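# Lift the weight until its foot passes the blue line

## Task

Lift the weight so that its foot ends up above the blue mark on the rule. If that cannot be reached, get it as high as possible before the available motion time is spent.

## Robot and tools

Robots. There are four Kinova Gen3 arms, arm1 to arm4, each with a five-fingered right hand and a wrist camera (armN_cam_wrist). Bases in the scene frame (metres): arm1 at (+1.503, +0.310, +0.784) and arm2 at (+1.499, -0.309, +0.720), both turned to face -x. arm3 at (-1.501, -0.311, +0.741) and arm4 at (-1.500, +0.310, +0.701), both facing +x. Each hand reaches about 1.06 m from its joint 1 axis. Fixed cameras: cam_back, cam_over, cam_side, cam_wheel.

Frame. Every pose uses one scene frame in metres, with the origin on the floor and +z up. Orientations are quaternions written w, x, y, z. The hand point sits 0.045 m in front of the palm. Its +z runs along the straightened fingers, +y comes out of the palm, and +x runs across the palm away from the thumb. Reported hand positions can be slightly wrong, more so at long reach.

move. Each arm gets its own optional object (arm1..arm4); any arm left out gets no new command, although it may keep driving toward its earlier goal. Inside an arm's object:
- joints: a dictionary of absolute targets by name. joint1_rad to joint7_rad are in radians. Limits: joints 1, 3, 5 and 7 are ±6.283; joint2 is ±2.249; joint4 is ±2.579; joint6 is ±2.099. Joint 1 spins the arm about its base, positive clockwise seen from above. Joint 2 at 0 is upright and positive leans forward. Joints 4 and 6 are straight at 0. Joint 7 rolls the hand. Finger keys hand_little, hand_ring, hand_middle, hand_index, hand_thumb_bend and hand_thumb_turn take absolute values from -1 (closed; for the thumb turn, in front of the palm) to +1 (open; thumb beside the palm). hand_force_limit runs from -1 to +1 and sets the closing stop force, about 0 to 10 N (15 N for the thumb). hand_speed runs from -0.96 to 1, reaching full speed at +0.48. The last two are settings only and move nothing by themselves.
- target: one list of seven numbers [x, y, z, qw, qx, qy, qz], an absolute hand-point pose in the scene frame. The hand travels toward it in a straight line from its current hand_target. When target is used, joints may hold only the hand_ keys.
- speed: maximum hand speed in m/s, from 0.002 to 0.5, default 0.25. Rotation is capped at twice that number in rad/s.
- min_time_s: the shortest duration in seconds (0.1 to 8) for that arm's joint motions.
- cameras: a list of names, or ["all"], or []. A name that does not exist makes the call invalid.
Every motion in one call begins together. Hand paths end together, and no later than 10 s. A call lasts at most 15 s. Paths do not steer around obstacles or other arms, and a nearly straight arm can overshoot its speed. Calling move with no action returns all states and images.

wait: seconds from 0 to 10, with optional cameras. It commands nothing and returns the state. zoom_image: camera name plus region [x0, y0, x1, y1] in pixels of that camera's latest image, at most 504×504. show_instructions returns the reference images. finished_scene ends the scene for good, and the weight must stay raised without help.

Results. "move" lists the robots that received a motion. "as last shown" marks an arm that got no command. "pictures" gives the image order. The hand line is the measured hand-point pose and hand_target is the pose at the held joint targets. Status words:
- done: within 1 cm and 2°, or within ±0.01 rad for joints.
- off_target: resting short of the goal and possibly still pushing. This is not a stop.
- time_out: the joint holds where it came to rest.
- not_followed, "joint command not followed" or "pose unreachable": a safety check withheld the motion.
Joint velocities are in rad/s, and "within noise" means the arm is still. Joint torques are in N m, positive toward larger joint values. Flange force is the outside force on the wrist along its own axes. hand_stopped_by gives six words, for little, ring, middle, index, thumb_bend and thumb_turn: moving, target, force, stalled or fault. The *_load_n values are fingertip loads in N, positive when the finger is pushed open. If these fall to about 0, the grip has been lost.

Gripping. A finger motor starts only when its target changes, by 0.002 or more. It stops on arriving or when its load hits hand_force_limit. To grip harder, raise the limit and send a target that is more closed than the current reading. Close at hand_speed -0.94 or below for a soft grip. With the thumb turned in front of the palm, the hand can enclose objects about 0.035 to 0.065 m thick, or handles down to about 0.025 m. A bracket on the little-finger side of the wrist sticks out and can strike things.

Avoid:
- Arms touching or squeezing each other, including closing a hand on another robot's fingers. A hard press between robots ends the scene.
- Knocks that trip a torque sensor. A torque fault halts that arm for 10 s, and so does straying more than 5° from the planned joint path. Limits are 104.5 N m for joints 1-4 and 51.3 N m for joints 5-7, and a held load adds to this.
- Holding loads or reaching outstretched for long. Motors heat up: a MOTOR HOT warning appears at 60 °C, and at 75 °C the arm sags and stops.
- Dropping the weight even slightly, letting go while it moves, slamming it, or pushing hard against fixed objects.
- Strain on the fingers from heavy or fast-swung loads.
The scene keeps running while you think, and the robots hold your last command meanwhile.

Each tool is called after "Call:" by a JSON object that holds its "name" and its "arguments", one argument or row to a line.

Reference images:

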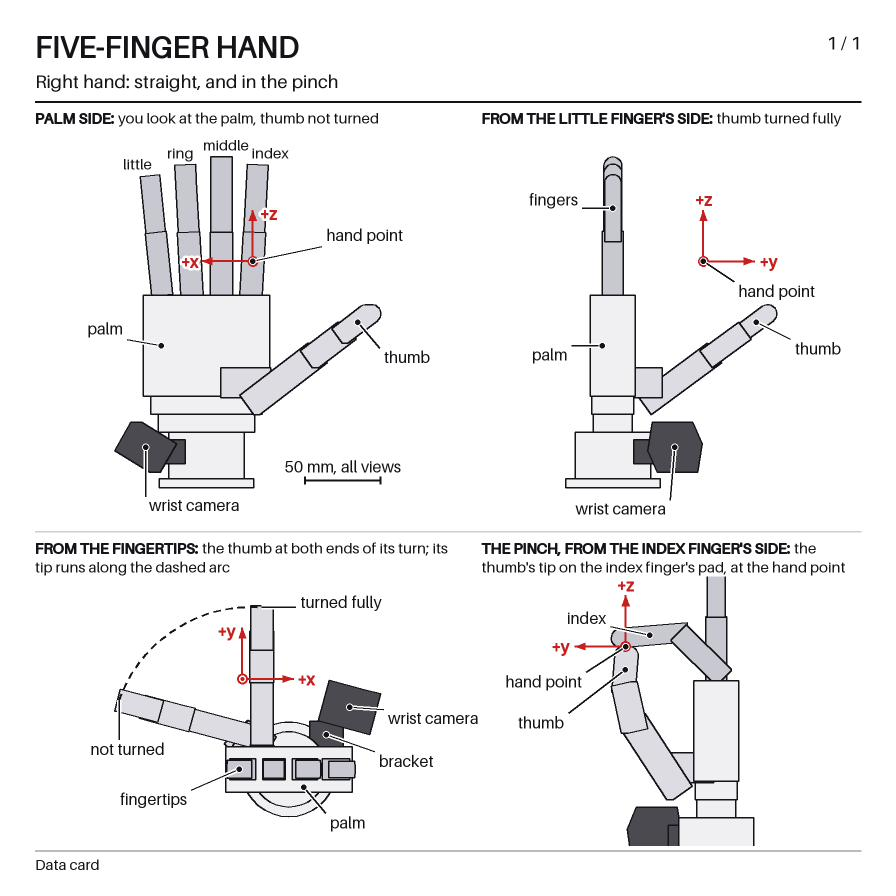

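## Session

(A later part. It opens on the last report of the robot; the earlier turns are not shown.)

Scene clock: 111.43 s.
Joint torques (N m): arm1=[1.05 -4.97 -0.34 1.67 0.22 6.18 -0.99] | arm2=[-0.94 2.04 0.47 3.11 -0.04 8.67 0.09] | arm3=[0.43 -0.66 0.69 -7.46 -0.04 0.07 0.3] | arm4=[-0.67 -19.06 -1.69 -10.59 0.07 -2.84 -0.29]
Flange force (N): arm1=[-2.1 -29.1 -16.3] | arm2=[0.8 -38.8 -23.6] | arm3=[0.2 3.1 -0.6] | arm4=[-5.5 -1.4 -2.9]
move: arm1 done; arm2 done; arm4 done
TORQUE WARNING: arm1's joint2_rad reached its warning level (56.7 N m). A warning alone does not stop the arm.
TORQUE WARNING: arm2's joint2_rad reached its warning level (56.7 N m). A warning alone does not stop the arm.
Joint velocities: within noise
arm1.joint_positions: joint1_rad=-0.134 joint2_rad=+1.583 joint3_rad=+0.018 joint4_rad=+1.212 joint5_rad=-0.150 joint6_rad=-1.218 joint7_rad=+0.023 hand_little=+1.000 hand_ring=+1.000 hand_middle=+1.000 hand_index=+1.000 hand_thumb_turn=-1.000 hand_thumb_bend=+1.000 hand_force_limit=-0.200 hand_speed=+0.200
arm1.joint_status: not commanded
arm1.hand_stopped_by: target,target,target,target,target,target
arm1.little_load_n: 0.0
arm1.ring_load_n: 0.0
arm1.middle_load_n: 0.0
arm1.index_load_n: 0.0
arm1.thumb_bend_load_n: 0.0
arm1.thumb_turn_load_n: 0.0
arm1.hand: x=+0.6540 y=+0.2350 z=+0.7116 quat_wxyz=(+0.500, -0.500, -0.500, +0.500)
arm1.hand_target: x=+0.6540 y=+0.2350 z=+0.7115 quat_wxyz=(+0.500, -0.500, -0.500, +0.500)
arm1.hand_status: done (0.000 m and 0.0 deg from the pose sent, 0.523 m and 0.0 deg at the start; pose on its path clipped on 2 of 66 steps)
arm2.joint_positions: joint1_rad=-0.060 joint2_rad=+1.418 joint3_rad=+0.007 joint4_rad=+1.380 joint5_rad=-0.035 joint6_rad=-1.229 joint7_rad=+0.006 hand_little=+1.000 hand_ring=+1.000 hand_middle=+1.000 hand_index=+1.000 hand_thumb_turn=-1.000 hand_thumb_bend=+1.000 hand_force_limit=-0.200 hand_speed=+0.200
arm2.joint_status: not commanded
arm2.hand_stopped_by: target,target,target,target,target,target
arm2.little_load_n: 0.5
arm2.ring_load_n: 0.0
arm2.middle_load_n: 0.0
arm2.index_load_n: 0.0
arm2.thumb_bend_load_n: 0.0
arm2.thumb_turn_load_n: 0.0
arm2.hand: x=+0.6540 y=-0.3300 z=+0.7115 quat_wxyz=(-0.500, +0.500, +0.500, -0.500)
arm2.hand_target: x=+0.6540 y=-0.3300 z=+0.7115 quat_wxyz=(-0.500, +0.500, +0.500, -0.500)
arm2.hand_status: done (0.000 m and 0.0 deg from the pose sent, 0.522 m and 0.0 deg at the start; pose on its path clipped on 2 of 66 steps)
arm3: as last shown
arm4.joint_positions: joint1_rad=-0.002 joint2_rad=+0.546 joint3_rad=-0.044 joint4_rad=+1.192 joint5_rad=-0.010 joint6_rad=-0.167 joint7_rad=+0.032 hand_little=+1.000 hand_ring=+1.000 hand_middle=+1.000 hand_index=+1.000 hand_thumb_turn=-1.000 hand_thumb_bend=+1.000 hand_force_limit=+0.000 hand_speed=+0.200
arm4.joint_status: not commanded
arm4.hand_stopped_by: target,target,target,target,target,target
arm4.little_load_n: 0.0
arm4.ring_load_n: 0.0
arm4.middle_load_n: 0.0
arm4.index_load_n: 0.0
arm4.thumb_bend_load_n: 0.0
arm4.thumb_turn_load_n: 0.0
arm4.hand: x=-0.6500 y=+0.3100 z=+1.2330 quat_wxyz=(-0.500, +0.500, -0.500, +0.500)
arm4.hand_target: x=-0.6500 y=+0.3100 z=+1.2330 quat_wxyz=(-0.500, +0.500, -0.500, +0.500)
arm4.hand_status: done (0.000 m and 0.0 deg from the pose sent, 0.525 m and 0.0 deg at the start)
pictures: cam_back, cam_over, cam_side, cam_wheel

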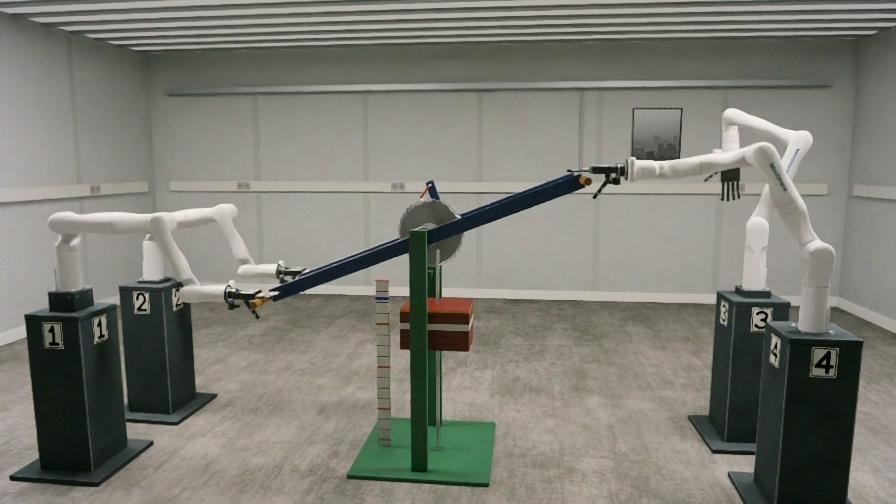

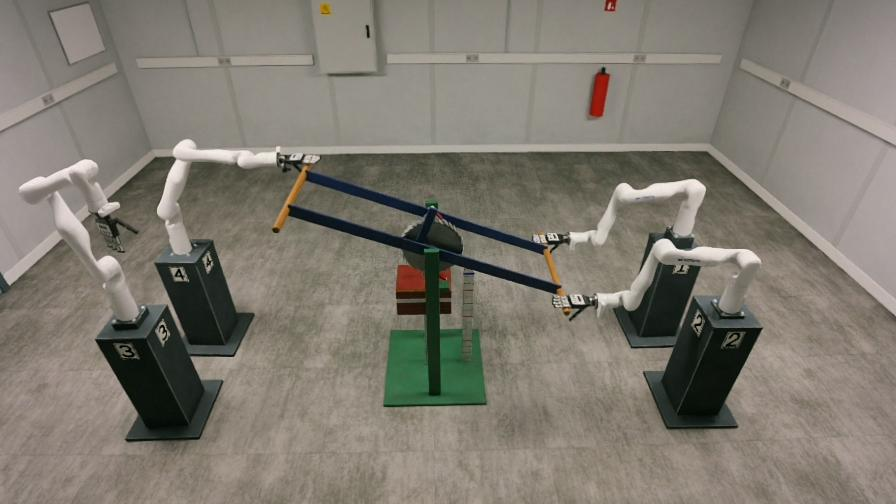

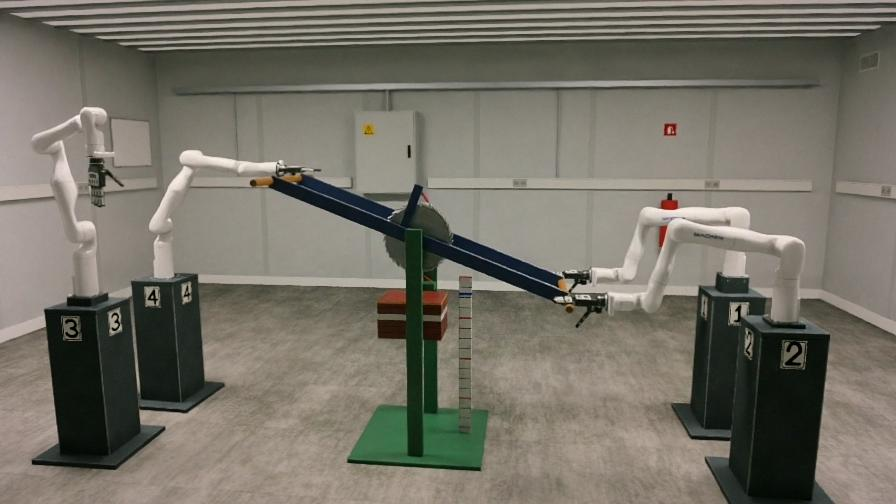

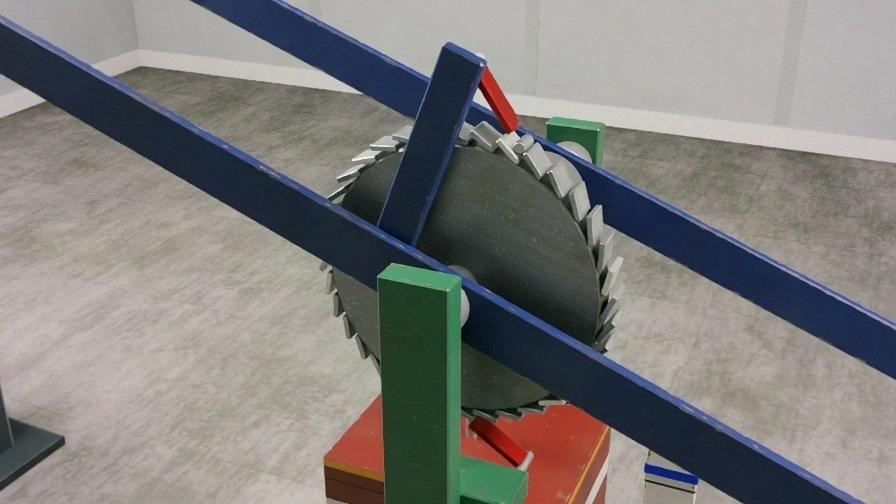

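Call:
{"name": "move", "arguments": {
  "arm1": {"target": [0.654, 0.235, 1.234, 0.5, -0.5, -0.5, 0.5], "speed": 0.38},
  "arm2": {"target": [0.654, -0.33, 1.234, 0.5, -0.5, -0.5, 0.5], "speed": 0.38},
  "arm4": {"target": [-0.65, 0.31, 0.708, 0.5, -0.5, 0.5, -0.5], "speed": 0.38}
}}

Call:
{"name": "move", "arguments": {
  "arm1": {"target": [0.654, 0.235, 0.7115, 0.5, -0.5, -0.5, 0.5], "speed": 0.38},
  "arm2": {"target": [0.654, -0.33, 0.7115, 0.5, -0.5, -0.5, 0.5], "speed": 0.38},
  "arm4": {"target": [-0.65, 0.31, 1.233, 0.5, -0.5, 0.5, -0.5], "speed": 0.38}
}}

Call:
{"name": "move", "arguments": {
  "arm1": {"target": [0.654, 0.235, 1.234, 0.5, -0.5, -0.5, 0.5], "speed": 0.38},
  "arm2": {"target": [0.654, -0.33, 1.234, 0.5, -0.5, -0.5, 0.5], "speed": 0.38},
  "arm4": {"target": [-0.65, 0.31, 0.708, 0.5, -0.5, 0.5, -0.5], "speed": 0.38}
}}

Call:
{"name": "move", "arguments": {
  "arm1": {"target": [0.654, 0.235, 0.7115, 0.5, -0.5, -0.5, 0.5], "speed": 0.38},
  "arm2": {"target": [0.654, -0.33, 0.7115, 0.5, -0.5, -0.5, 0.5], "speed": 0.38},
  "arm4": {"target": [-0.65, 0.31, 1.233, 0.5, -0.5, 0.5, -0.5], "speed": 0.38},
  "cameras": ["cam_side", "cam_back", "cam_wheel", "cam_over"]
}}

Call:
{"name": "zoom_image", "arguments": {
  "camera": "cam_side",
  "region": [340, 190, 540, 410]
}}

Call:
{"name": "zoom_image", "arguments": {
  "camera": "cam_back",
  "region": [350, 220, 520, 400]
}}

Scene clock: 114.30 s.
Joint torques (N m): arm1=[1.13 -20.39 1.2 -9.94 0.34 -2.37 -0.76] | arm2=[-0.36 -19.15 1.33 -11.33 -0.11 -2.4 0.08] | arm3=[0.41 -0.63 0.62 -7.51 -0.09 0.06 0.28] | arm4=[-0.68 -22.95 -1.89 -5.79 0.2 -2.87 -0.31]
Flange force (N): arm1=[-4.4 -0.7 -1.0] | arm2=[5.1 2.5 -6.4] | arm3=[0.2 2.7 -0.3] | arm4=[1.5 -3.4 -1.2]
move: arm1 done; arm2 done; arm4 done
TORQUE WARNING: arm4's joint2_rad reached its warning level (56.7 N m). A warning alone does not stop the arm.
Joint velocities: within noise
arm1.joint_positions: joint1_rad=-0.170 joint2_rad=+0.614 joint3_rad=+0.098 joint4_rad=+1.362 joint5_rad=-0.247 joint6_rad=-0.400 joint7_rad=+0.161 hand_little=+1.000 hand_ring=+1.000 hand_middle=+1.000 hand_index=+1.000 hand_thumb_turn=-1.000 hand_thumb_bend=+1.000 hand_force_limit=-0.200 hand_speed=+0.200
arm1.joint_status: not commanded
arm1.hand_stopped_by: target,target,target,target,target,target
arm1.little_load_n: 0.0
arm1.ring_load_n: -0.5
arm1.middle_load_n: 0.0
arm1.index_load_n: 0.0
arm1.thumb_bend_load_n: 0.0
arm1.thumb_turn_load_n: 0.0
arm1.hand: x=+0.6540 y=+0.2350 z=+1.2340 quat_wxyz=(+0.500, -0.500, -0.500, +0.500)
arm1.hand_target: x=+0.6540 y=+0.2350 z=+1.2340 quat_wxyz=(+0.500, -0.500, -0.500, +0.500)
arm1.hand_status: done (0.000 m and 0.0 deg from the pose sent, 0.522 m and 0.0 deg at the start)
arm2.joint_positions: joint1_rad=-0.089 joint2_rad=+0.535 joint3_rad=+0.055 joint4_rad=+1.266 joint5_rad=-0.068 joint6_rad=-0.232 joint7_rad=+0.041 hand_little=+1.000 hand_ring=+1.000 hand_middle=+1.000 hand_index=+1.000 hand_thumb_turn=-1.000 hand_thumb_bend=+1.000 hand_force_limit=-0.200 hand_speed=+0.200
arm2.joint_status: not commanded
arm2.hand_stopped_by: target,target,target,target,target,target
arm2.little_load_n: -0.5
arm2.ring_load_n: 0.0
arm2.middle_load_n: 0.0
arm2.index_load_n: 0.0
arm2.thumb_bend_load_n: 0.0
arm2.thumb_turn_load_n: 0.0
arm2.hand: x=+0.6540 y=-0.3300 z=+1.2340 quat_wxyz=(-0.500, +0.500, +0.500, -0.500)
arm2.hand_target: x=+0.6540 y=-0.3300 z=+1.2340 quat_wxyz=(-0.500, +0.500, +0.500, -0.500)
arm2.hand_status: done (0.000 m and 0.0 deg from the pose sent, 0.523 m and 0.0 deg at the start)
arm3: as last shown
arm4.joint_positions: joint1_rad=+0.007 joint2_rad=+1.392 joint3_rad=-0.056 joint4_rad=+1.376 joint5_rad=+0.037 joint6_rad=-1.195 joint7_rad=+0.041 hand_little=+1.000 hand_ring=+1.000 hand_middle=+1.000 hand_index=+1.000 hand_thumb_turn=-1.000 hand_thumb_bend=+1.000 hand_force_limit=+0.000 hand_speed=+0.200
arm4.joint_status: not commanded
arm4.hand_stopped_by: target,target,target,target,target,target
arm4.little_load_n: 0.0
arm4.ring_load_n: 0.0
arm4.middle_load_n: 0.0
arm4.index_load_n: -0.5
arm4.thumb_bend_load_n: 0.0
arm4.thumb_turn_load_n: 0.0
arm4.hand: x=-0.6500 y=+0.3100 z=+0.7080 quat_wxyz=(-0.500, +0.500, -0.500, +0.500)
arm4.hand_target: x=-0.6500 y=+0.3100 z=+0.7080 quat_wxyz=(-0.500, +0.500, -0.500, +0.500)
arm4.hand_status: done (0.000 m and 0.0 deg from the pose sent, 0.525 m and 0.0 deg at the start)
pictures: none

Scene clock: 116.50 s.
Joint torques (N m): arm1=[1.19 -5.05 -0.31 1.64 0.24 6.16 -1.01] | arm2=[-0.84 2.11 0.46 3.07 -0.07 8.69 0.02] | arm3=[0.42 -0.68 0.64 -7.48 -0.06 0.03 0.3] | arm4=[-0.64 -19.07 -1.65 -10.57 0.05 -2.86 -0.34]
Flange force (N): arm1=[-2.4 -29.0 -16.3] | arm2=[0.7 -39.1 -23.9] | arm3=[0.2 2.9 -0.6] | arm4=[-5.4 -1.5 -2.8]
move: arm1 done; arm2 done; arm4 done
TORQUE WARNING: arm1's joint2_rad reached its warning level (56.7 N m). A warning alone does not stop the arm.
TORQUE WARNING: arm2's joint2_rad reached its warning level (56.7 N m). A warning alone does not stop the arm.
Joint velocities: within noise
arm1.joint_positions: joint1_rad=-0.134 joint2_rad=+1.583 joint3_rad=+0.019 joint4_rad=+1.212 joint5_rad=-0.150 joint6_rad=-1.218 joint7_rad=+0.022 hand_little=+1.000 hand_ring=+1.000 hand_middle=+1.000 hand_index=+1.000 hand_thumb_turn=-1.000 hand_thumb_bend=+1.000 hand_force_limit=-0.200 hand_speed=+0.200
arm1.joint_status: not commanded
arm1.hand_stopped_by: target,target,target,target,target,target
arm1.little_load_n: 0.0
arm1.ring_load_n: 0.0
arm1.middle_load_n: 0.0
arm1.index_load_n: 0.0
arm1.thumb_bend_load_n: 0.0
arm1.thumb_turn_load_n: 0.0
arm1.hand: x=+0.6540 y=+0.2350 z=+0.7115 quat_wxyz=(+0.500, -0.500, -0.500, +0.500)
arm1.hand_target: x=+0.6540 y=+0.2350 z=+0.7115 quat_wxyz=(+0.500, -0.500, -0.500, +0.500)
arm1.hand_status: done (0.000 m and 0.0 deg from the pose sent, 0.523 m and 0.0 deg at the start; pose on its path clipped on 2 of 66 steps)
arm2.joint_positions: joint1_rad=-0.061 joint2_rad=+1.418 joint3_rad=+0.008 joint4_rad=+1.380 joint5_rad=-0.035 joint6_rad=-1.229 joint7_rad=+0.006 hand_little=+1.000 hand_ring=+1.000 hand_middle=+1.000 hand_index=+1.000 hand_thumb_turn=-1.000 hand_thumb_bend=+1.000 hand_force_limit=-0.200 hand_speed=+0.200
arm2.joint_status: not commanded
arm2.hand_stopped_by: target,target,target,target,target,target
arm2.little_load_n: 0.0
arm2.ring_load_n: 0.0
arm2.middle_load_n: 0.5
arm2.index_load_n: 0.0
arm2.thumb_bend_load_n: 0.0
arm2.thumb_turn_load_n: 0.0
arm2.hand: x=+0.6540 y=-0.3300 z=+0.7115 quat_wxyz=(-0.500, +0.500, +0.500, -0.500)
arm2.hand_target: x=+0.6540 y=-0.3300 z=+0.7115 quat_wxyz=(-0.500, +0.500, +0.500, -0.500)
arm2.hand_status: done (0.000 m and 0.0 deg from the pose sent, 0.522 m and 0.0 deg at the start; pose on its path clipped on 1 of 66 steps)
arm3: as last shown
arm4.joint_positions: joint1_rad=-0.002 joint2_rad=+0.546 joint3_rad=-0.044 joint4_rad=+1.192 joint5_rad=-0.011 joint6_rad=-0.167 joint7_rad=+0.034 hand_little=+1.000 hand_ring=+1.000 hand_middle=+1.000 hand_index=+1.000 hand_thumb_turn=-1.000 hand_thumb_bend=+1.000 hand_force_limit=+0.000 hand_speed=+0.200
arm4.joint_status: not commanded
arm4.hand_stopped_by: target,target,target,target,target,target
arm4.little_load_n: 0.0
arm4.ring_load_n: 0.0
arm4.middle_load_n: 0.0
arm4.index_load_n: 0.0
arm4.thumb_bend_load_n: 0.0
arm4.thumb_turn_load_n: 0.5
arm4.hand: x=-0.6500 y=+0.3100 z=+1.2330 quat_wxyz=(-0.500, +0.500, -0.500, +0.500)
arm4.hand_target: x=-0.6500 y=+0.3100 z=+1.2330 quat_wxyz=(-0.500, +0.500, -0.500, +0.500)
arm4.hand_status: done (0.000 m and 0.0 deg from the pose sent, 0.525 m and 0.0 deg at the start)
pictures: none

Scene clock: 118.63 s.
Joint torques (N m): arm1=[1.14 -20.31 1.25 -10.03 0.35 -2.39 -0.79] | arm2=[-0.32 -19.21 1.35 -11.27 -0.17 -2.46 0.12] | arm3=[0.44 -0.66 0.67 -7.47 -0.05 0.03 0.3] | arm4=[-0.65 -22.85 -1.9 -5.7 0.16 -2.84 -0.33]
Flange force (N): arm1=[-4.4 -0.6 -1.5] | arm2=[5.3 2.2 -5.9] | arm3=[0.2 3.0 -0.6] | arm4=[1.5 -3.4 -1.1]
move: arm1 done; arm2 done; arm4 done
TORQUE WARNING: arm4's joint2_rad reached its warning level (56.7 N m). A warning alone does not stop the arm.
Joint velocities: within noise
arm1.joint_positions: joint1_rad=-0.170 joint2_rad=+0.614 joint3_rad=+0.099 joint4_rad=+1.362 joint5_rad=-0.247 joint6_rad=-0.400 joint7_rad=+0.160 hand_little=+1.000 hand_ring=+1.000 hand_middle=+1.000 hand_index=+1.000 hand_thumb_turn=-1.000 hand_thumb_bend=+1.000 hand_force_limit=-0.200 hand_speed=+0.200
arm1.joint_status: not commanded
arm1.hand_stopped_by: target,target,target,target,target,target
arm1.little_load_n: -0.5
arm1.ring_load_n: 0.0
arm1.middle_load_n: 0.0
arm1.index_load_n: 0.0
arm1.thumb_bend_load_n: 0.0
arm1.thumb_turn_load_n: 0.0
arm1.hand: x=+0.6540 y=+0.2350 z=+1.2340 quat_wxyz=(+0.500, -0.500, -0.500, +0.500)
arm1.hand_target: x=+0.6540 y=+0.2350 z=+1.2340 quat_wxyz=(+0.500, -0.500, -0.500, +0.500)
arm1.hand_status: done (0.000 m and 0.0 deg from the pose sent, 0.522 m and 0.0 deg at the start)
arm2.joint_positions: joint1_rad=-0.090 joint2_rad=+0.535 joint3_rad=+0.056 joint4_rad=+1.266 joint5_rad=-0.068 joint6_rad=-0.232 joint7_rad=+0.039 hand_little=+1.000 hand_ring=+1.000 hand_middle=+1.000 hand_index=+1.000 hand_thumb_turn=-1.000 hand_thumb_bend=+1.000 hand_force_limit=-0.200 hand_speed=+0.200
arm2.joint_status: not commanded
arm2.hand_stopped_by: target,target,target,target,target,target
arm2.little_load_n: 0.0
arm2.ring_load_n: 0.0
arm2.middle_load_n: 0.0
arm2.index_load_n: 0.0
arm2.thumb_bend_load_n: 0.0
arm2.thumb_turn_load_n: 0.0
arm2.hand: x=+0.6540 y=-0.3300 z=+1.2339 quat_wxyz=(-0.500, +0.500, +0.500, -0.500)
arm2.hand_target: x=+0.6540 y=-0.3300 z=+1.2340 quat_wxyz=(-0.500, +0.500, +0.500, -0.500)
arm2.hand_status: done (0.000 m and 0.0 deg from the pose sent, 0.523 m and 0.0 deg at the start)
arm3: as last shown
arm4.joint_positions: joint1_rad=+0.007 joint2_rad=+1.392 joint3_rad=-0.057 joint4_rad=+1.376 joint5_rad=+0.037 joint6_rad=-1.195 joint7_rad=+0.042 hand_little=+1.000 hand_ring=+1.000 hand_middle=+1.000 hand_index=+1.000 hand_thumb_turn=-1.000 hand_thumb_bend=+1.000 hand_force_limit=+0.000 hand_speed=+0.200
arm4.joint_status: not commanded
arm4.hand_stopped_by: target,target,target,target,target,target
arm4.little_load_n: 0.0
arm4.ring_load_n: 0.0
arm4.middle_load_n: 0.0
arm4.index_load_n: 0.0
arm4.thumb_bend_load_n: 0.0
arm4.thumb_turn_load_n: 0.0
arm4.hand: x=-0.6500 y=+0.3100 z=+0.7080 quat_wxyz=(-0.500, +0.500, -0.500, +0.500)
arm4.hand_target: x=-0.6500 y=+0.3100 z=+0.7080 quat_wxyz=(-0.500, +0.500, -0.500, +0.500)
arm4.hand_status: done (0.000 m and 0.0 deg from the pose sent, 0.525 m and 0.0 deg at the start)
pictures: none

Scene clock: 120.83 s.
Joint torques (N m): arm1=[1.14 -4.92 -0.35 1.71 0.25 6.23 -1] | arm2=[-0.8 2.09 0.53 3.03 -0.1 8.72 0.07] | arm3=[0.44 -0.69 0.67 -7.49 -0.09 0.09 0.27] | arm4=[-0.66 -19.09 -1.71 -10.56 0.05 -2.86 -0.28]
Flange force (N): arm1=[-2.3 -29.1 -16.4] | arm2=[0.7 -39.1 -24.1] | arm3=[0.1 2.8 -0.4] | arm4=[-5.5 -1.5 -2.6]
move: arm1 done; arm2 done; arm4 done
TORQUE WARNING: arm1's joint2_rad reached its warning level (56.7 N m). A warning alone does not stop the arm.
TORQUE WARNING: arm2's joint2_rad reached its warning level (56.7 N m). A warning alone does not stop the arm.
Joint velocities: within noise
arm1.joint_positions: joint1_rad=-0.135 joint2_rad=+1.584 joint3_rad=+0.019 joint4_rad=+1.212 joint5_rad=-0.151 joint6_rad=-1.218 joint7_rad=+0.022 hand_little=+1.000 hand_ring=+1.000 hand_middle=+1.000 hand_index=+1.000 hand_thumb_turn=-1.000 hand_thumb_bend=+1.000 hand_force_limit=-0.200 hand_speed=+0.200
arm1.joint_status: not commanded
arm1.hand_stopped_by: target,target,target,target,target,target
arm1.little_load_n: 0.0
arm1.ring_load_n: 0.0
arm1.middle_load_n: 0.0
arm1.index_load_n: 0.0
arm1.thumb_bend_load_n: 0.0
arm1.thumb_turn_load_n: 0.0
arm1.hand: x=+0.6540 y=+0.2350 z=+0.7115 quat_wxyz=(+0.500, -0.500, -0.500, +0.500)
arm1.hand_target: x=+0.6540 y=+0.2350 z=+0.7115 quat_wxyz=(+0.500, -0.500, -0.500, +0.500)
arm1.hand_status: done (0.000 m and 0.0 deg from the pose sent, 0.523 m and 0.0 deg at the start; pose on its path clipped on 2 of 66 steps)
arm2.joint_positions: joint1_rad=-0.061 joint2_rad=+1.418 joint3_rad=+0.009 joint4_rad=+1.380 joint5_rad=-0.035 joint6_rad=-1.229 joint7_rad=+0.005 hand_little=+1.000 hand_ring=+1.000 hand_middle=+1.000 hand_index=+1.000 hand_thumb_turn=-1.000 hand_thumb_bend=+1.000 hand_force_limit=-0.200 hand_speed=+0.200
arm2.joint_status: not commanded
arm2.hand_stopped_by: target,target,target,target,target,target
arm2.little_load_n: 0.5
arm2.ring_load_n: 0.5
arm2.middle_load_n: 0.0
arm2.index_load_n: 0.5
arm2.thumb_bend_load_n: 0.0
arm2.thumb_turn_load_n: 0.0
arm2.hand: x=+0.6540 y=-0.3300 z=+0.7115 quat_wxyz=(-0.500, +0.500, +0.500, -0.500)
arm2.hand_target: x=+0.6540 y=-0.3300 z=+0.7115 quat_wxyz=(-0.500, +0.500, +0.500, -0.500)
arm2.hand_status: done (0.000 m and 0.0 deg from the pose sent, 0.522 m and 0.0 deg at the start; pose on its path clipped on 1 of 66 steps)
arm3.joint_positions: joint1_rad=+0.289 joint2_rad=-0.364 joint3_rad=-0.062 joint4_rad=+1.569 joint5_rad=-0.041 joint6_rad=+1.991 joint7_rad=-1.732 hand_little=+1.000 hand_ring=+1.000 hand_middle=+1.000 hand_index=+1.000 hand_thumb_turn=+1.000 hand_thumb_bend=+1.000 hand_force_limit=+0.000 hand_speed=-0.800
arm3.joint_status: not commanded
arm3.hand_stopped_by: target,target,target,target,target,target
arm3.little_load_n: 0.0
arm3.ring_load_n: 0.0
arm3.middle_load_n: 0.0
arm3.index_load_n: 0.0
arm3.thumb_bend_load_n: 0.0
arm3.thumb_turn_load_n: 0.0
arm3.hand: x=-1.3313 y=-0.2983 z=+1.2084 quat_wxyz=(+0.026, -0.176, -0.984, -0.007)
arm3.hand_target: x=-1.3313 y=-0.2983 z=+1.2084 quat_wxyz=(+0.026, -0.176, -0.984, -0.007)
arm3.hand_status: not commanded
arm4.joint_positions: joint1_rad=-0.001 joint2_rad=+0.546 joint3_rad=-0.045 joint4_rad=+1.192 joint5_rad=-0.012 joint6_rad=-0.167 joint7_rad=+0.036 hand_little=+1.000 hand_ring=+1.000 hand_middle=+1.000 hand_index=+1.000 hand_thumb_turn=-1.000 hand_thumb_bend=+1.000 hand_force_limit=+0.000 hand_speed=+0.200
arm4.joint_status: not commanded
arm4.hand_stopped_by: target,target,target,target,target,target
arm4.little_load_n: 0.0
arm4.ring_load_n: -0.5
arm4.middle_load_n: 0.0
arm4.index_load_n: 0.0
arm4.thumb_bend_load_n: 0.0
arm4.thumb_turn_load_n: 0.0
arm4.hand: x=-0.6500 y=+0.3100 z=+1.2330 quat_wxyz=(-0.500, +0.500, -0.500, +0.500)
arm4.hand_target: x=-0.6500 y=+0.3100 z=+1.2330 quat_wxyz=(-0.500, +0.500, -0.500, +0.500)
arm4.hand_status: done (0.000 m and 0.0 deg from the pose sent, 0.525 m and 0.0 deg at the start)
pictures: cam_back, cam_over, cam_side, cam_wheel

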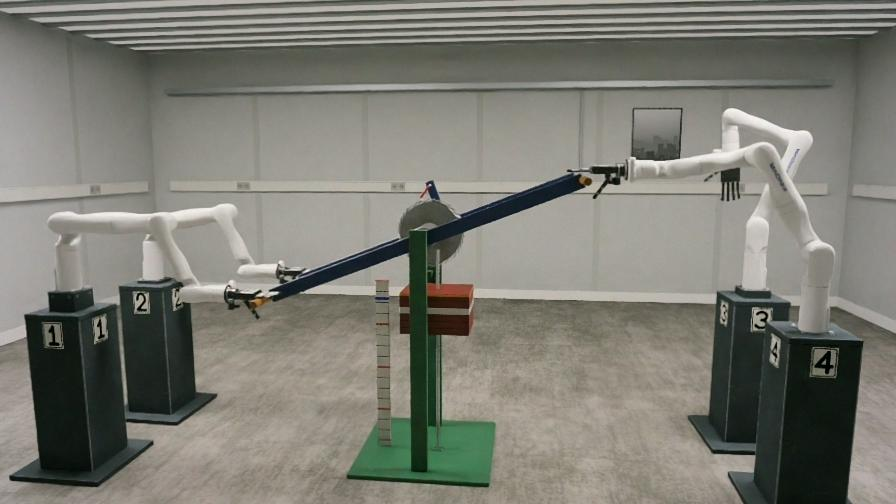

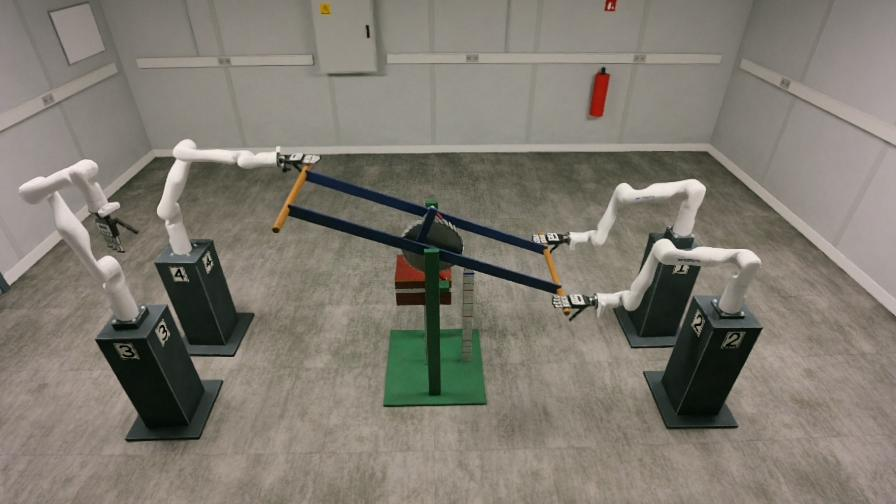

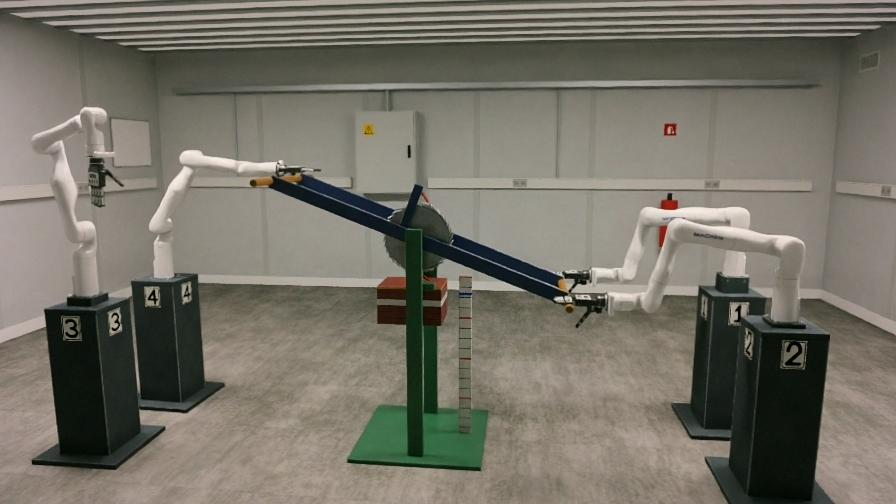

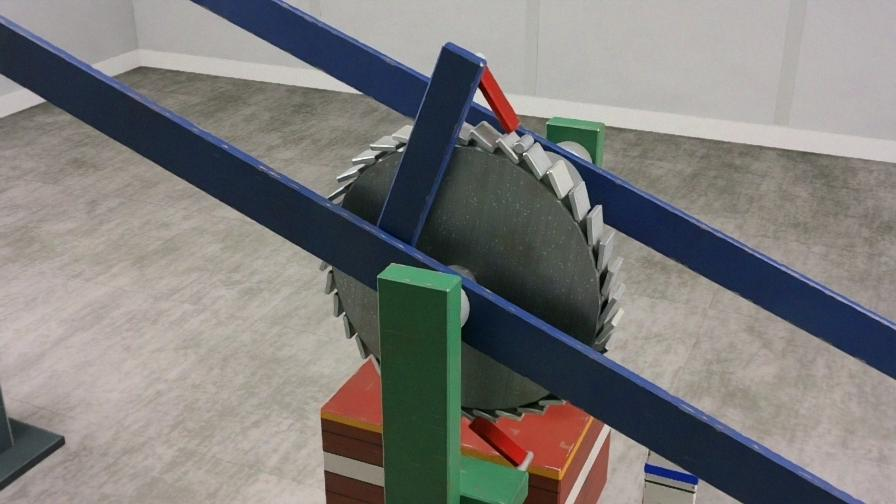

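Scaled by 2.291 from the camera's image (finer frame: 1280x720).

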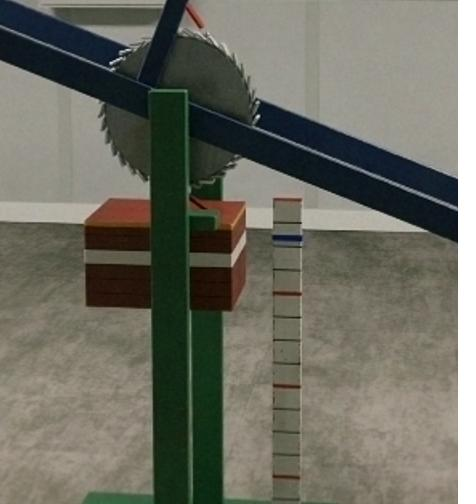

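Scaled by 2.800 from the camera's image (finer frame: 1280x720).

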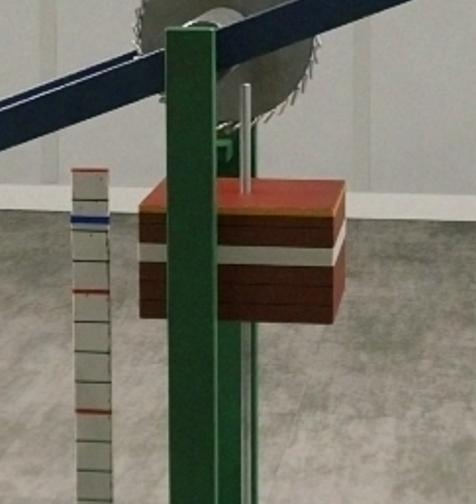

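Call:
{"name": "move", "arguments": {
  "arm1": {"target": [0.654, 0.235, 1.234, 0.5, -0.5, -0.5, 0.5], "speed": 0.38},
  "arm2": {"target": [0.654, -0.33, 1.234, 0.5, -0.5, -0.5, 0.5], "speed": 0.38},
  "arm4": {"target": [-0.65, 0.31, 0.708, 0.5, -0.5, 0.5, -0.5], "speed": 0.38}
}}

Call:
{"name": "move", "arguments": {
  "arm1": {"target": [0.654, 0.235, 0.7115, 0.5, -0.5, -0.5, 0.5], "speed": 0.38},
  "arm2": {"target": [0.654, -0.33, 0.7115, 0.5, -0.5, -0.5, 0.5], "speed": 0.38},
  "arm4": {"target": [-0.65, 0.31, 1.233, 0.5, -0.5, 0.5, -0.5], "speed": 0.38},
  "cameras": ["cam_side", "cam_back", "cam_wheel", "cam_over"]
}}

Call:
{"name": "zoom_image", "arguments": {
  "camera": "cam_over",
  "region": [370, 190, 510, 330]
}}

Call:
{"name": "zoom_image", "arguments": {
  "camera": "cam_wheel",
  "region": [300, 300, 640, 504]
}}

Call:
{"name": "zoom_image", "arguments": {
  "camera": "cam_back",
  "region": [350, 220, 520, 400]
}}

Scene clock: 123.57 s.
Joint torques (N m): arm1=[1.13 -20.4 1.28 -9.96 0.32 -2.4 -0.8] | arm2=[-0.4 -19.23 1.37 -11.27 -0.13 -2.4 0.07] | arm3=[0.43 -0.64 0.7 -7.46 -0.09 0.06 0.3] | arm4=[-0.69 -22.89 -1.9 -5.77 0.16 -2.83 -0.28]
Flange force (N): arm1=[-4.2 -0.6 -1.0] | arm2=[5.5 2.4 -5.9] | arm3=[0.2 3.0 -0.6] | arm4=[1.6 -3.4 -1.3]
move: arm1 done; arm2 done; arm4 done
TORQUE WARNING: arm4's joint2_rad reached its warning level (56.7 N m). A warning alone does not stop the arm.
Joint velocities: within noise
arm1.joint_positions: joint1_rad=-0.171 joint2_rad=+0.614 joint3_rad=+0.100 joint4_rad=+1.362 joint5_rad=-0.246 joint6_rad=-0.400 joint7_rad=+0.159 hand_little=+1.000 hand_ring=+1.000 hand_middle=+1.000 hand_index=+1.000 hand_thumb_turn=-1.000 hand_thumb_bend=+1.000 hand_force_limit=-0.200 hand_speed=+0.200
arm1.joint_status: not commanded
arm1.hand_stopped_by: target,target,target,target,target,target
arm1.little_load_n: 0.0
arm1.ring_load_n: 0.0
arm1.middle_load_n: 0.0
arm1.index_load_n: 0.0
arm1.thumb_bend_load_n: 0.0
arm1.thumb_turn_load_n: 0.0
arm1.hand: x=+0.6540 y=+0.2350 z=+1.2340 quat_wxyz=(+0.500, -0.500, -0.500, +0.500)
arm1.hand_target: x=+0.6540 y=+0.2350 z=+1.2340 quat_wxyz=(+0.500, -0.500, -0.500, +0.500)
arm1.hand_status: done (0.000 m and 0.0 deg from the pose sent, 0.522 m and 0.0 deg at the start)
arm2.joint_positions: joint1_rad=-0.090 joint2_rad=+0.535 joint3_rad=+0.056 joint4_rad=+1.266 joint5_rad=-0.067 joint6_rad=-0.232 joint7_rad=+0.038 hand_little=+1.000 hand_ring=+1.000 hand_middle=+1.000 hand_index=+1.000 hand_thumb_turn=-1.000 hand_thumb_bend=+1.000 hand_force_limit=-0.200 hand_speed=+0.200
arm2.joint_status: not commanded
arm2.hand_stopped_by: target,target,target,target,target,target
arm2.little_load_n: 0.0
arm2.ring_load_n: 0.0
arm2.middle_load_n: 0.0
arm2.index_load_n: 0.0
arm2.thumb_bend_load_n: 0.0
arm2.thumb_turn_load_n: 0.0
arm2.hand: x=+0.6540 y=-0.3300 z=+1.2339 quat_wxyz=(-0.500, +0.500, +0.500, -0.500)
arm2.hand_target: x=+0.6540 y=-0.3300 z=+1.2340 quat_wxyz=(-0.500, +0.500, +0.500, -0.500)
arm2.hand_status: done (0.000 m and 0.0 deg from the pose sent, 0.523 m and 0.0 deg at the start)
arm3: as last shown
arm4.joint_positions: joint1_rad=+0.008 joint2_rad=+1.392 joint3_rad=-0.058 joint4_rad=+1.376 joint5_rad=+0.038 joint6_rad=-1.195 joint7_rad=+0.043 hand_little=+1.000 hand_ring=+1.000 hand_middle=+1.000 hand_index=+1.000 hand_thumb_turn=-1.000 hand_thumb_bend=+1.000 hand_force_limit=+0.000 hand_speed=+0.200
arm4.joint_status: not commanded
arm4.hand_stopped_by: target,target,target,target,target,target
arm4.little_load_n: 0.0
arm4.ring_load_n: 0.0
arm4.middle_load_n: 0.0
arm4.index_load_n: 0.0
arm4.thumb_bend_load_n: 0.0
arm4.thumb_turn_load_n: 0.0
arm4.hand: x=-0.6500 y=+0.3100 z=+0.7080 quat_wxyz=(-0.500, +0.500, -0.500, +0.500)
arm4.hand_target: x=-0.6500 y=+0.3100 z=+0.7080 quat_wxyz=(-0.500, +0.500, -0.500, +0.500)
arm4.hand_status: done (0.000 m and 0.0 deg from the pose sent, 0.525 m and 0.0 deg at the start)
pictures: none

Scene clock: 125.77 s.
Joint torques (N m): arm1=[0.99 -4.9 -0.35 1.72 0.29 6.2 -1] | arm2=[-0.74 2.09 0.56 3.07 -0.09 8.71 0.07] | arm3=[0.42 -0.64 0.66 -7.49 -0.08 0.05 0.28] | arm4=[-0.69 -19.07 -1.7 -10.56 0.03 -2.83 -0.31]
Flange force (N): arm1=[-2.1 -29.1 -16.2] | arm2=[0.6 -39.0 -23.9] | arm3=[0.2 2.8 -0.5] | arm4=[-5.3 -1.5 -2.7]
move: arm1 done; arm2 done; arm4 done
TORQUE WARNING: arm1's joint2_rad reached its warning level (56.7 N m). A warning alone does not stop the arm.
TORQUE WARNING: arm2's joint2_rad reached its warning level (56.7 N m). A warning alone does not stop the arm.
Joint velocities: within noise
arm1.joint_positions: joint1_rad=-0.135 joint2_rad=+1.584 joint3_rad=+0.020 joint4_rad=+1.212 joint5_rad=-0.151 joint6_rad=-1.218 joint7_rad=+0.021 hand_little=+1.000 hand_ring=+1.000 hand_middle=+1.000 hand_index=+1.000 hand_thumb_turn=-1.000 hand_thumb_bend=+1.000 hand_force_limit=-0.200 hand_speed=+0.200
arm1.joint_status: not commanded
arm1.hand_stopped_by: target,target,target,target,target,target
arm1.little_load_n: 0.0
arm1.ring_load_n: 0.0
arm1.middle_load_n: 0.0
arm1.index_load_n: 0.0
arm1.thumb_bend_load_n: 0.0
arm1.thumb_turn_load_n: 0.0
arm1.hand: x=+0.6540 y=+0.2350 z=+0.7115 quat_wxyz=(+0.500, -0.500, -0.500, +0.500)
arm1.hand_target: x=+0.6540 y=+0.2350 z=+0.7115 quat_wxyz=(+0.500, -0.500, -0.500, +0.500)
arm1.hand_status: done (0.000 m and 0.0 deg from the pose sent, 0.523 m and 0.0 deg at the start; pose on its path clipped on 2 of 66 steps)
arm2.joint_positions: joint1_rad=-0.062 joint2_rad=+1.418 joint3_rad=+0.010 joint4_rad=+1.380 joint5_rad=-0.036 joint6_rad=-1.229 joint7_rad=+0.004 hand_little=+1.000 hand_ring=+1.000 hand_middle=+1.000 hand_index=+1.000 hand_thumb_turn=-1.000 hand_thumb_bend=+1.000 hand_force_limit=-0.200 hand_speed=+0.200
arm2.joint_status: not commanded
arm2.hand_stopped_by: target,target,target,target,target,target
arm2.little_load_n: 0.0
arm2.ring_load_n: 0.0
arm2.middle_load_n: 0.0
arm2.index_load_n: 0.0
arm2.thumb_bend_load_n: 0.0
arm2.thumb_turn_load_n: 0.0
arm2.hand: x=+0.6540 y=-0.3300 z=+0.7115 quat_wxyz=(-0.500, +0.500, +0.500, -0.500)
arm2.hand_target: x=+0.6540 y=-0.3300 z=+0.7115 quat_wxyz=(-0.500, +0.500, +0.500, -0.500)
arm2.hand_status: done (0.000 m and 0.0 deg from the pose sent, 0.522 m and 0.0 deg at the start; pose on its path clipped on 1 of 66 steps)
arm3: as last shown
arm3.little_load_n: -0.5
arm3.ring_load_n: 0.5
arm4.joint_positions: joint1_rad=-0.001 joint2_rad=+0.546 joint3_rad=-0.046 joint4_rad=+1.192 joint5_rad=-0.013 joint6_rad=-0.167 joint7_rad=+0.037 hand_little=+1.000 hand_ring=+1.000 hand_middle=+1.000 hand_index=+1.000 hand_thumb_turn=-1.000 hand_thumb_bend=+1.000 hand_force_limit=+0.000 hand_speed=+0.200
arm4.joint_status: not commanded
arm4.hand_stopped_by: target,target,target,target,target,target
arm4.little_load_n: 0.0
arm4.ring_load_n: 0.0
arm4.middle_load_n: 0.0
arm4.index_load_n: 0.0
arm4.thumb_bend_load_n: 0.0
arm4.thumb_turn_load_n: 0.0
arm4.hand: x=-0.6500 y=+0.3100 z=+1.2330 quat_wxyz=(-0.500, +0.500, -0.500, +0.500)
arm4.hand_target: x=-0.6500 y=+0.3100 z=+1.2330 quat_wxyz=(-0.500, +0.500, -0.500, +0.500)
arm4.hand_status: done (0.000 m and 0.0 deg from the pose sent, 0.525 m and 0.0 deg at the start)
pictures: cam_back, cam_over, cam_side, cam_wheel

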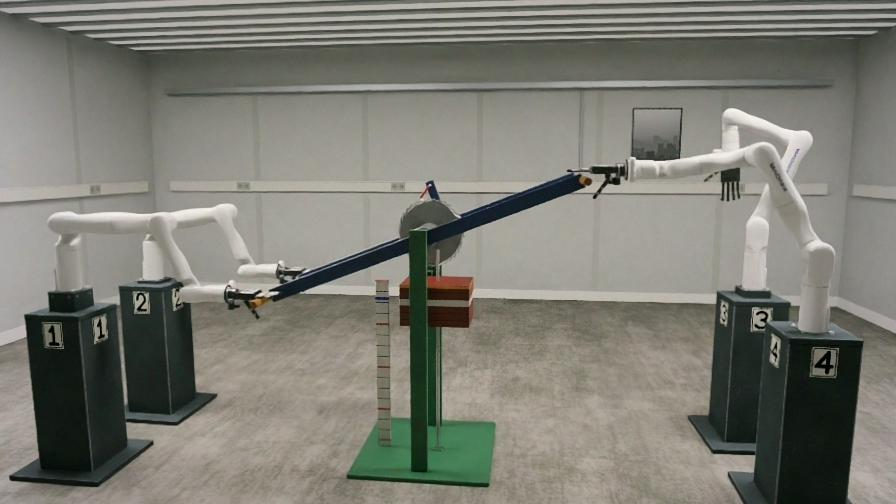

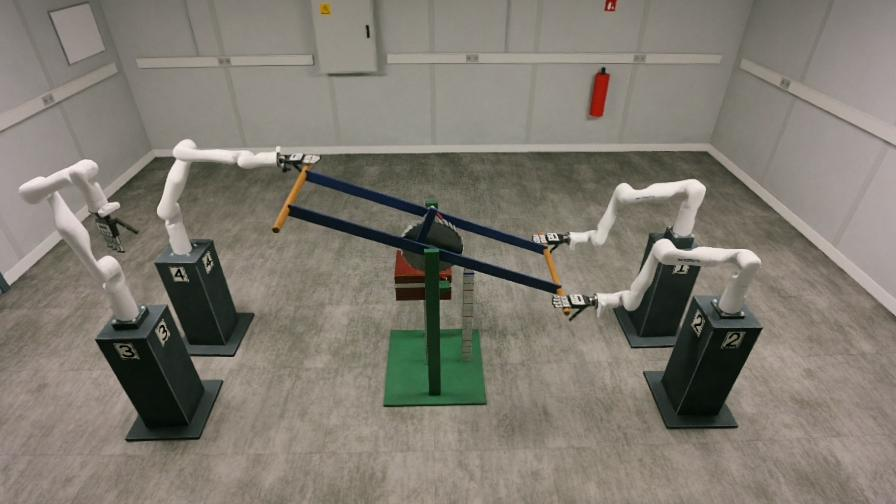

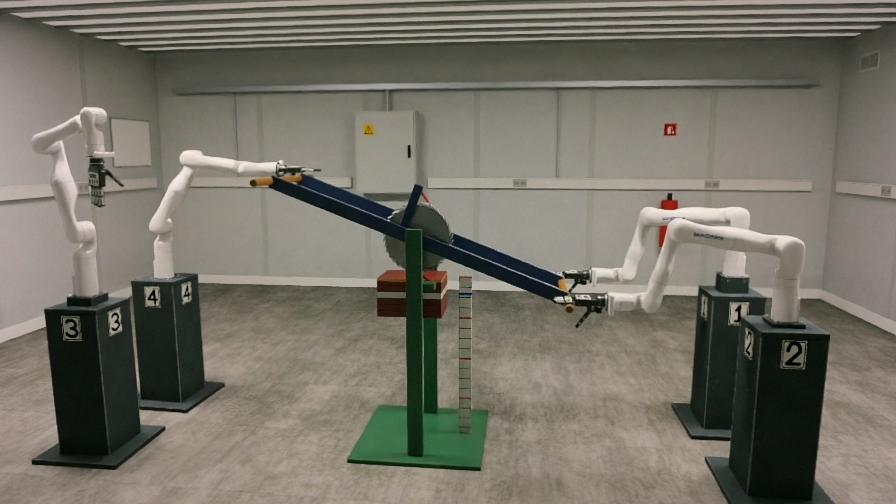

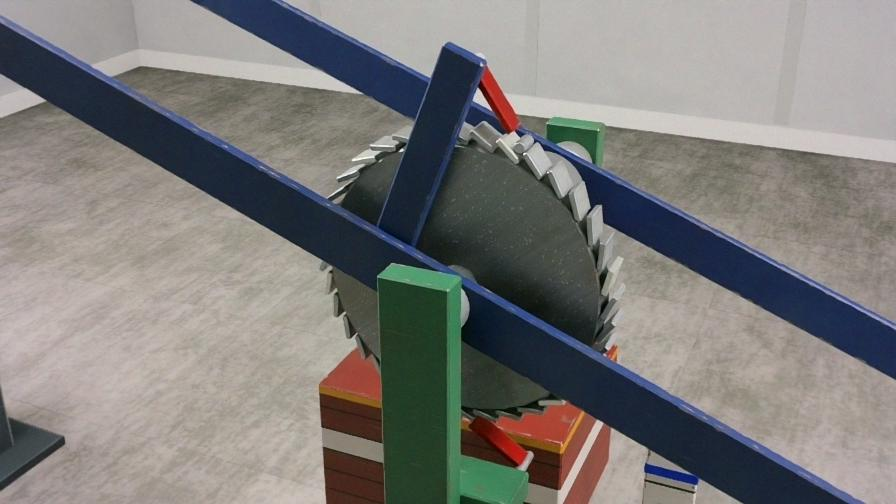

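Scaled by 3.600 from the camera's image (finer frame: 1280x720).

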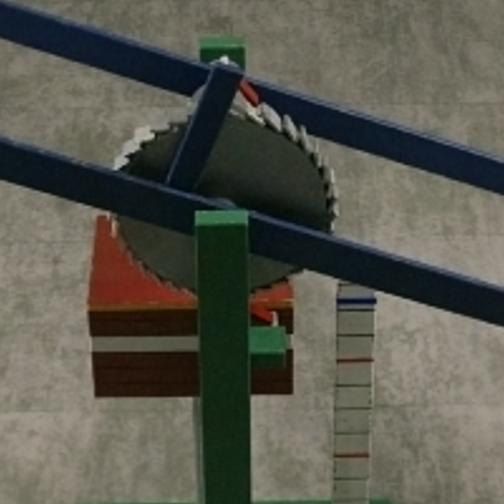

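Scaled by 1.482 from the camera's image (finer frame: 1280x720).

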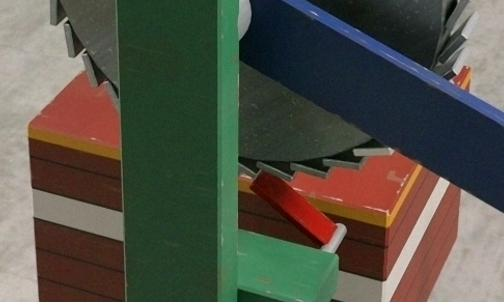

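Scaled by 2.800 from the camera's image (finer frame: 1280x720).

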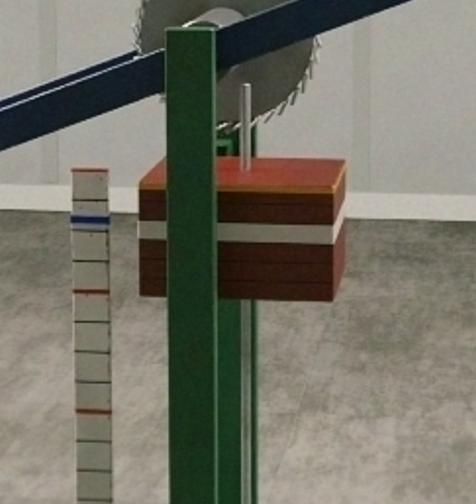

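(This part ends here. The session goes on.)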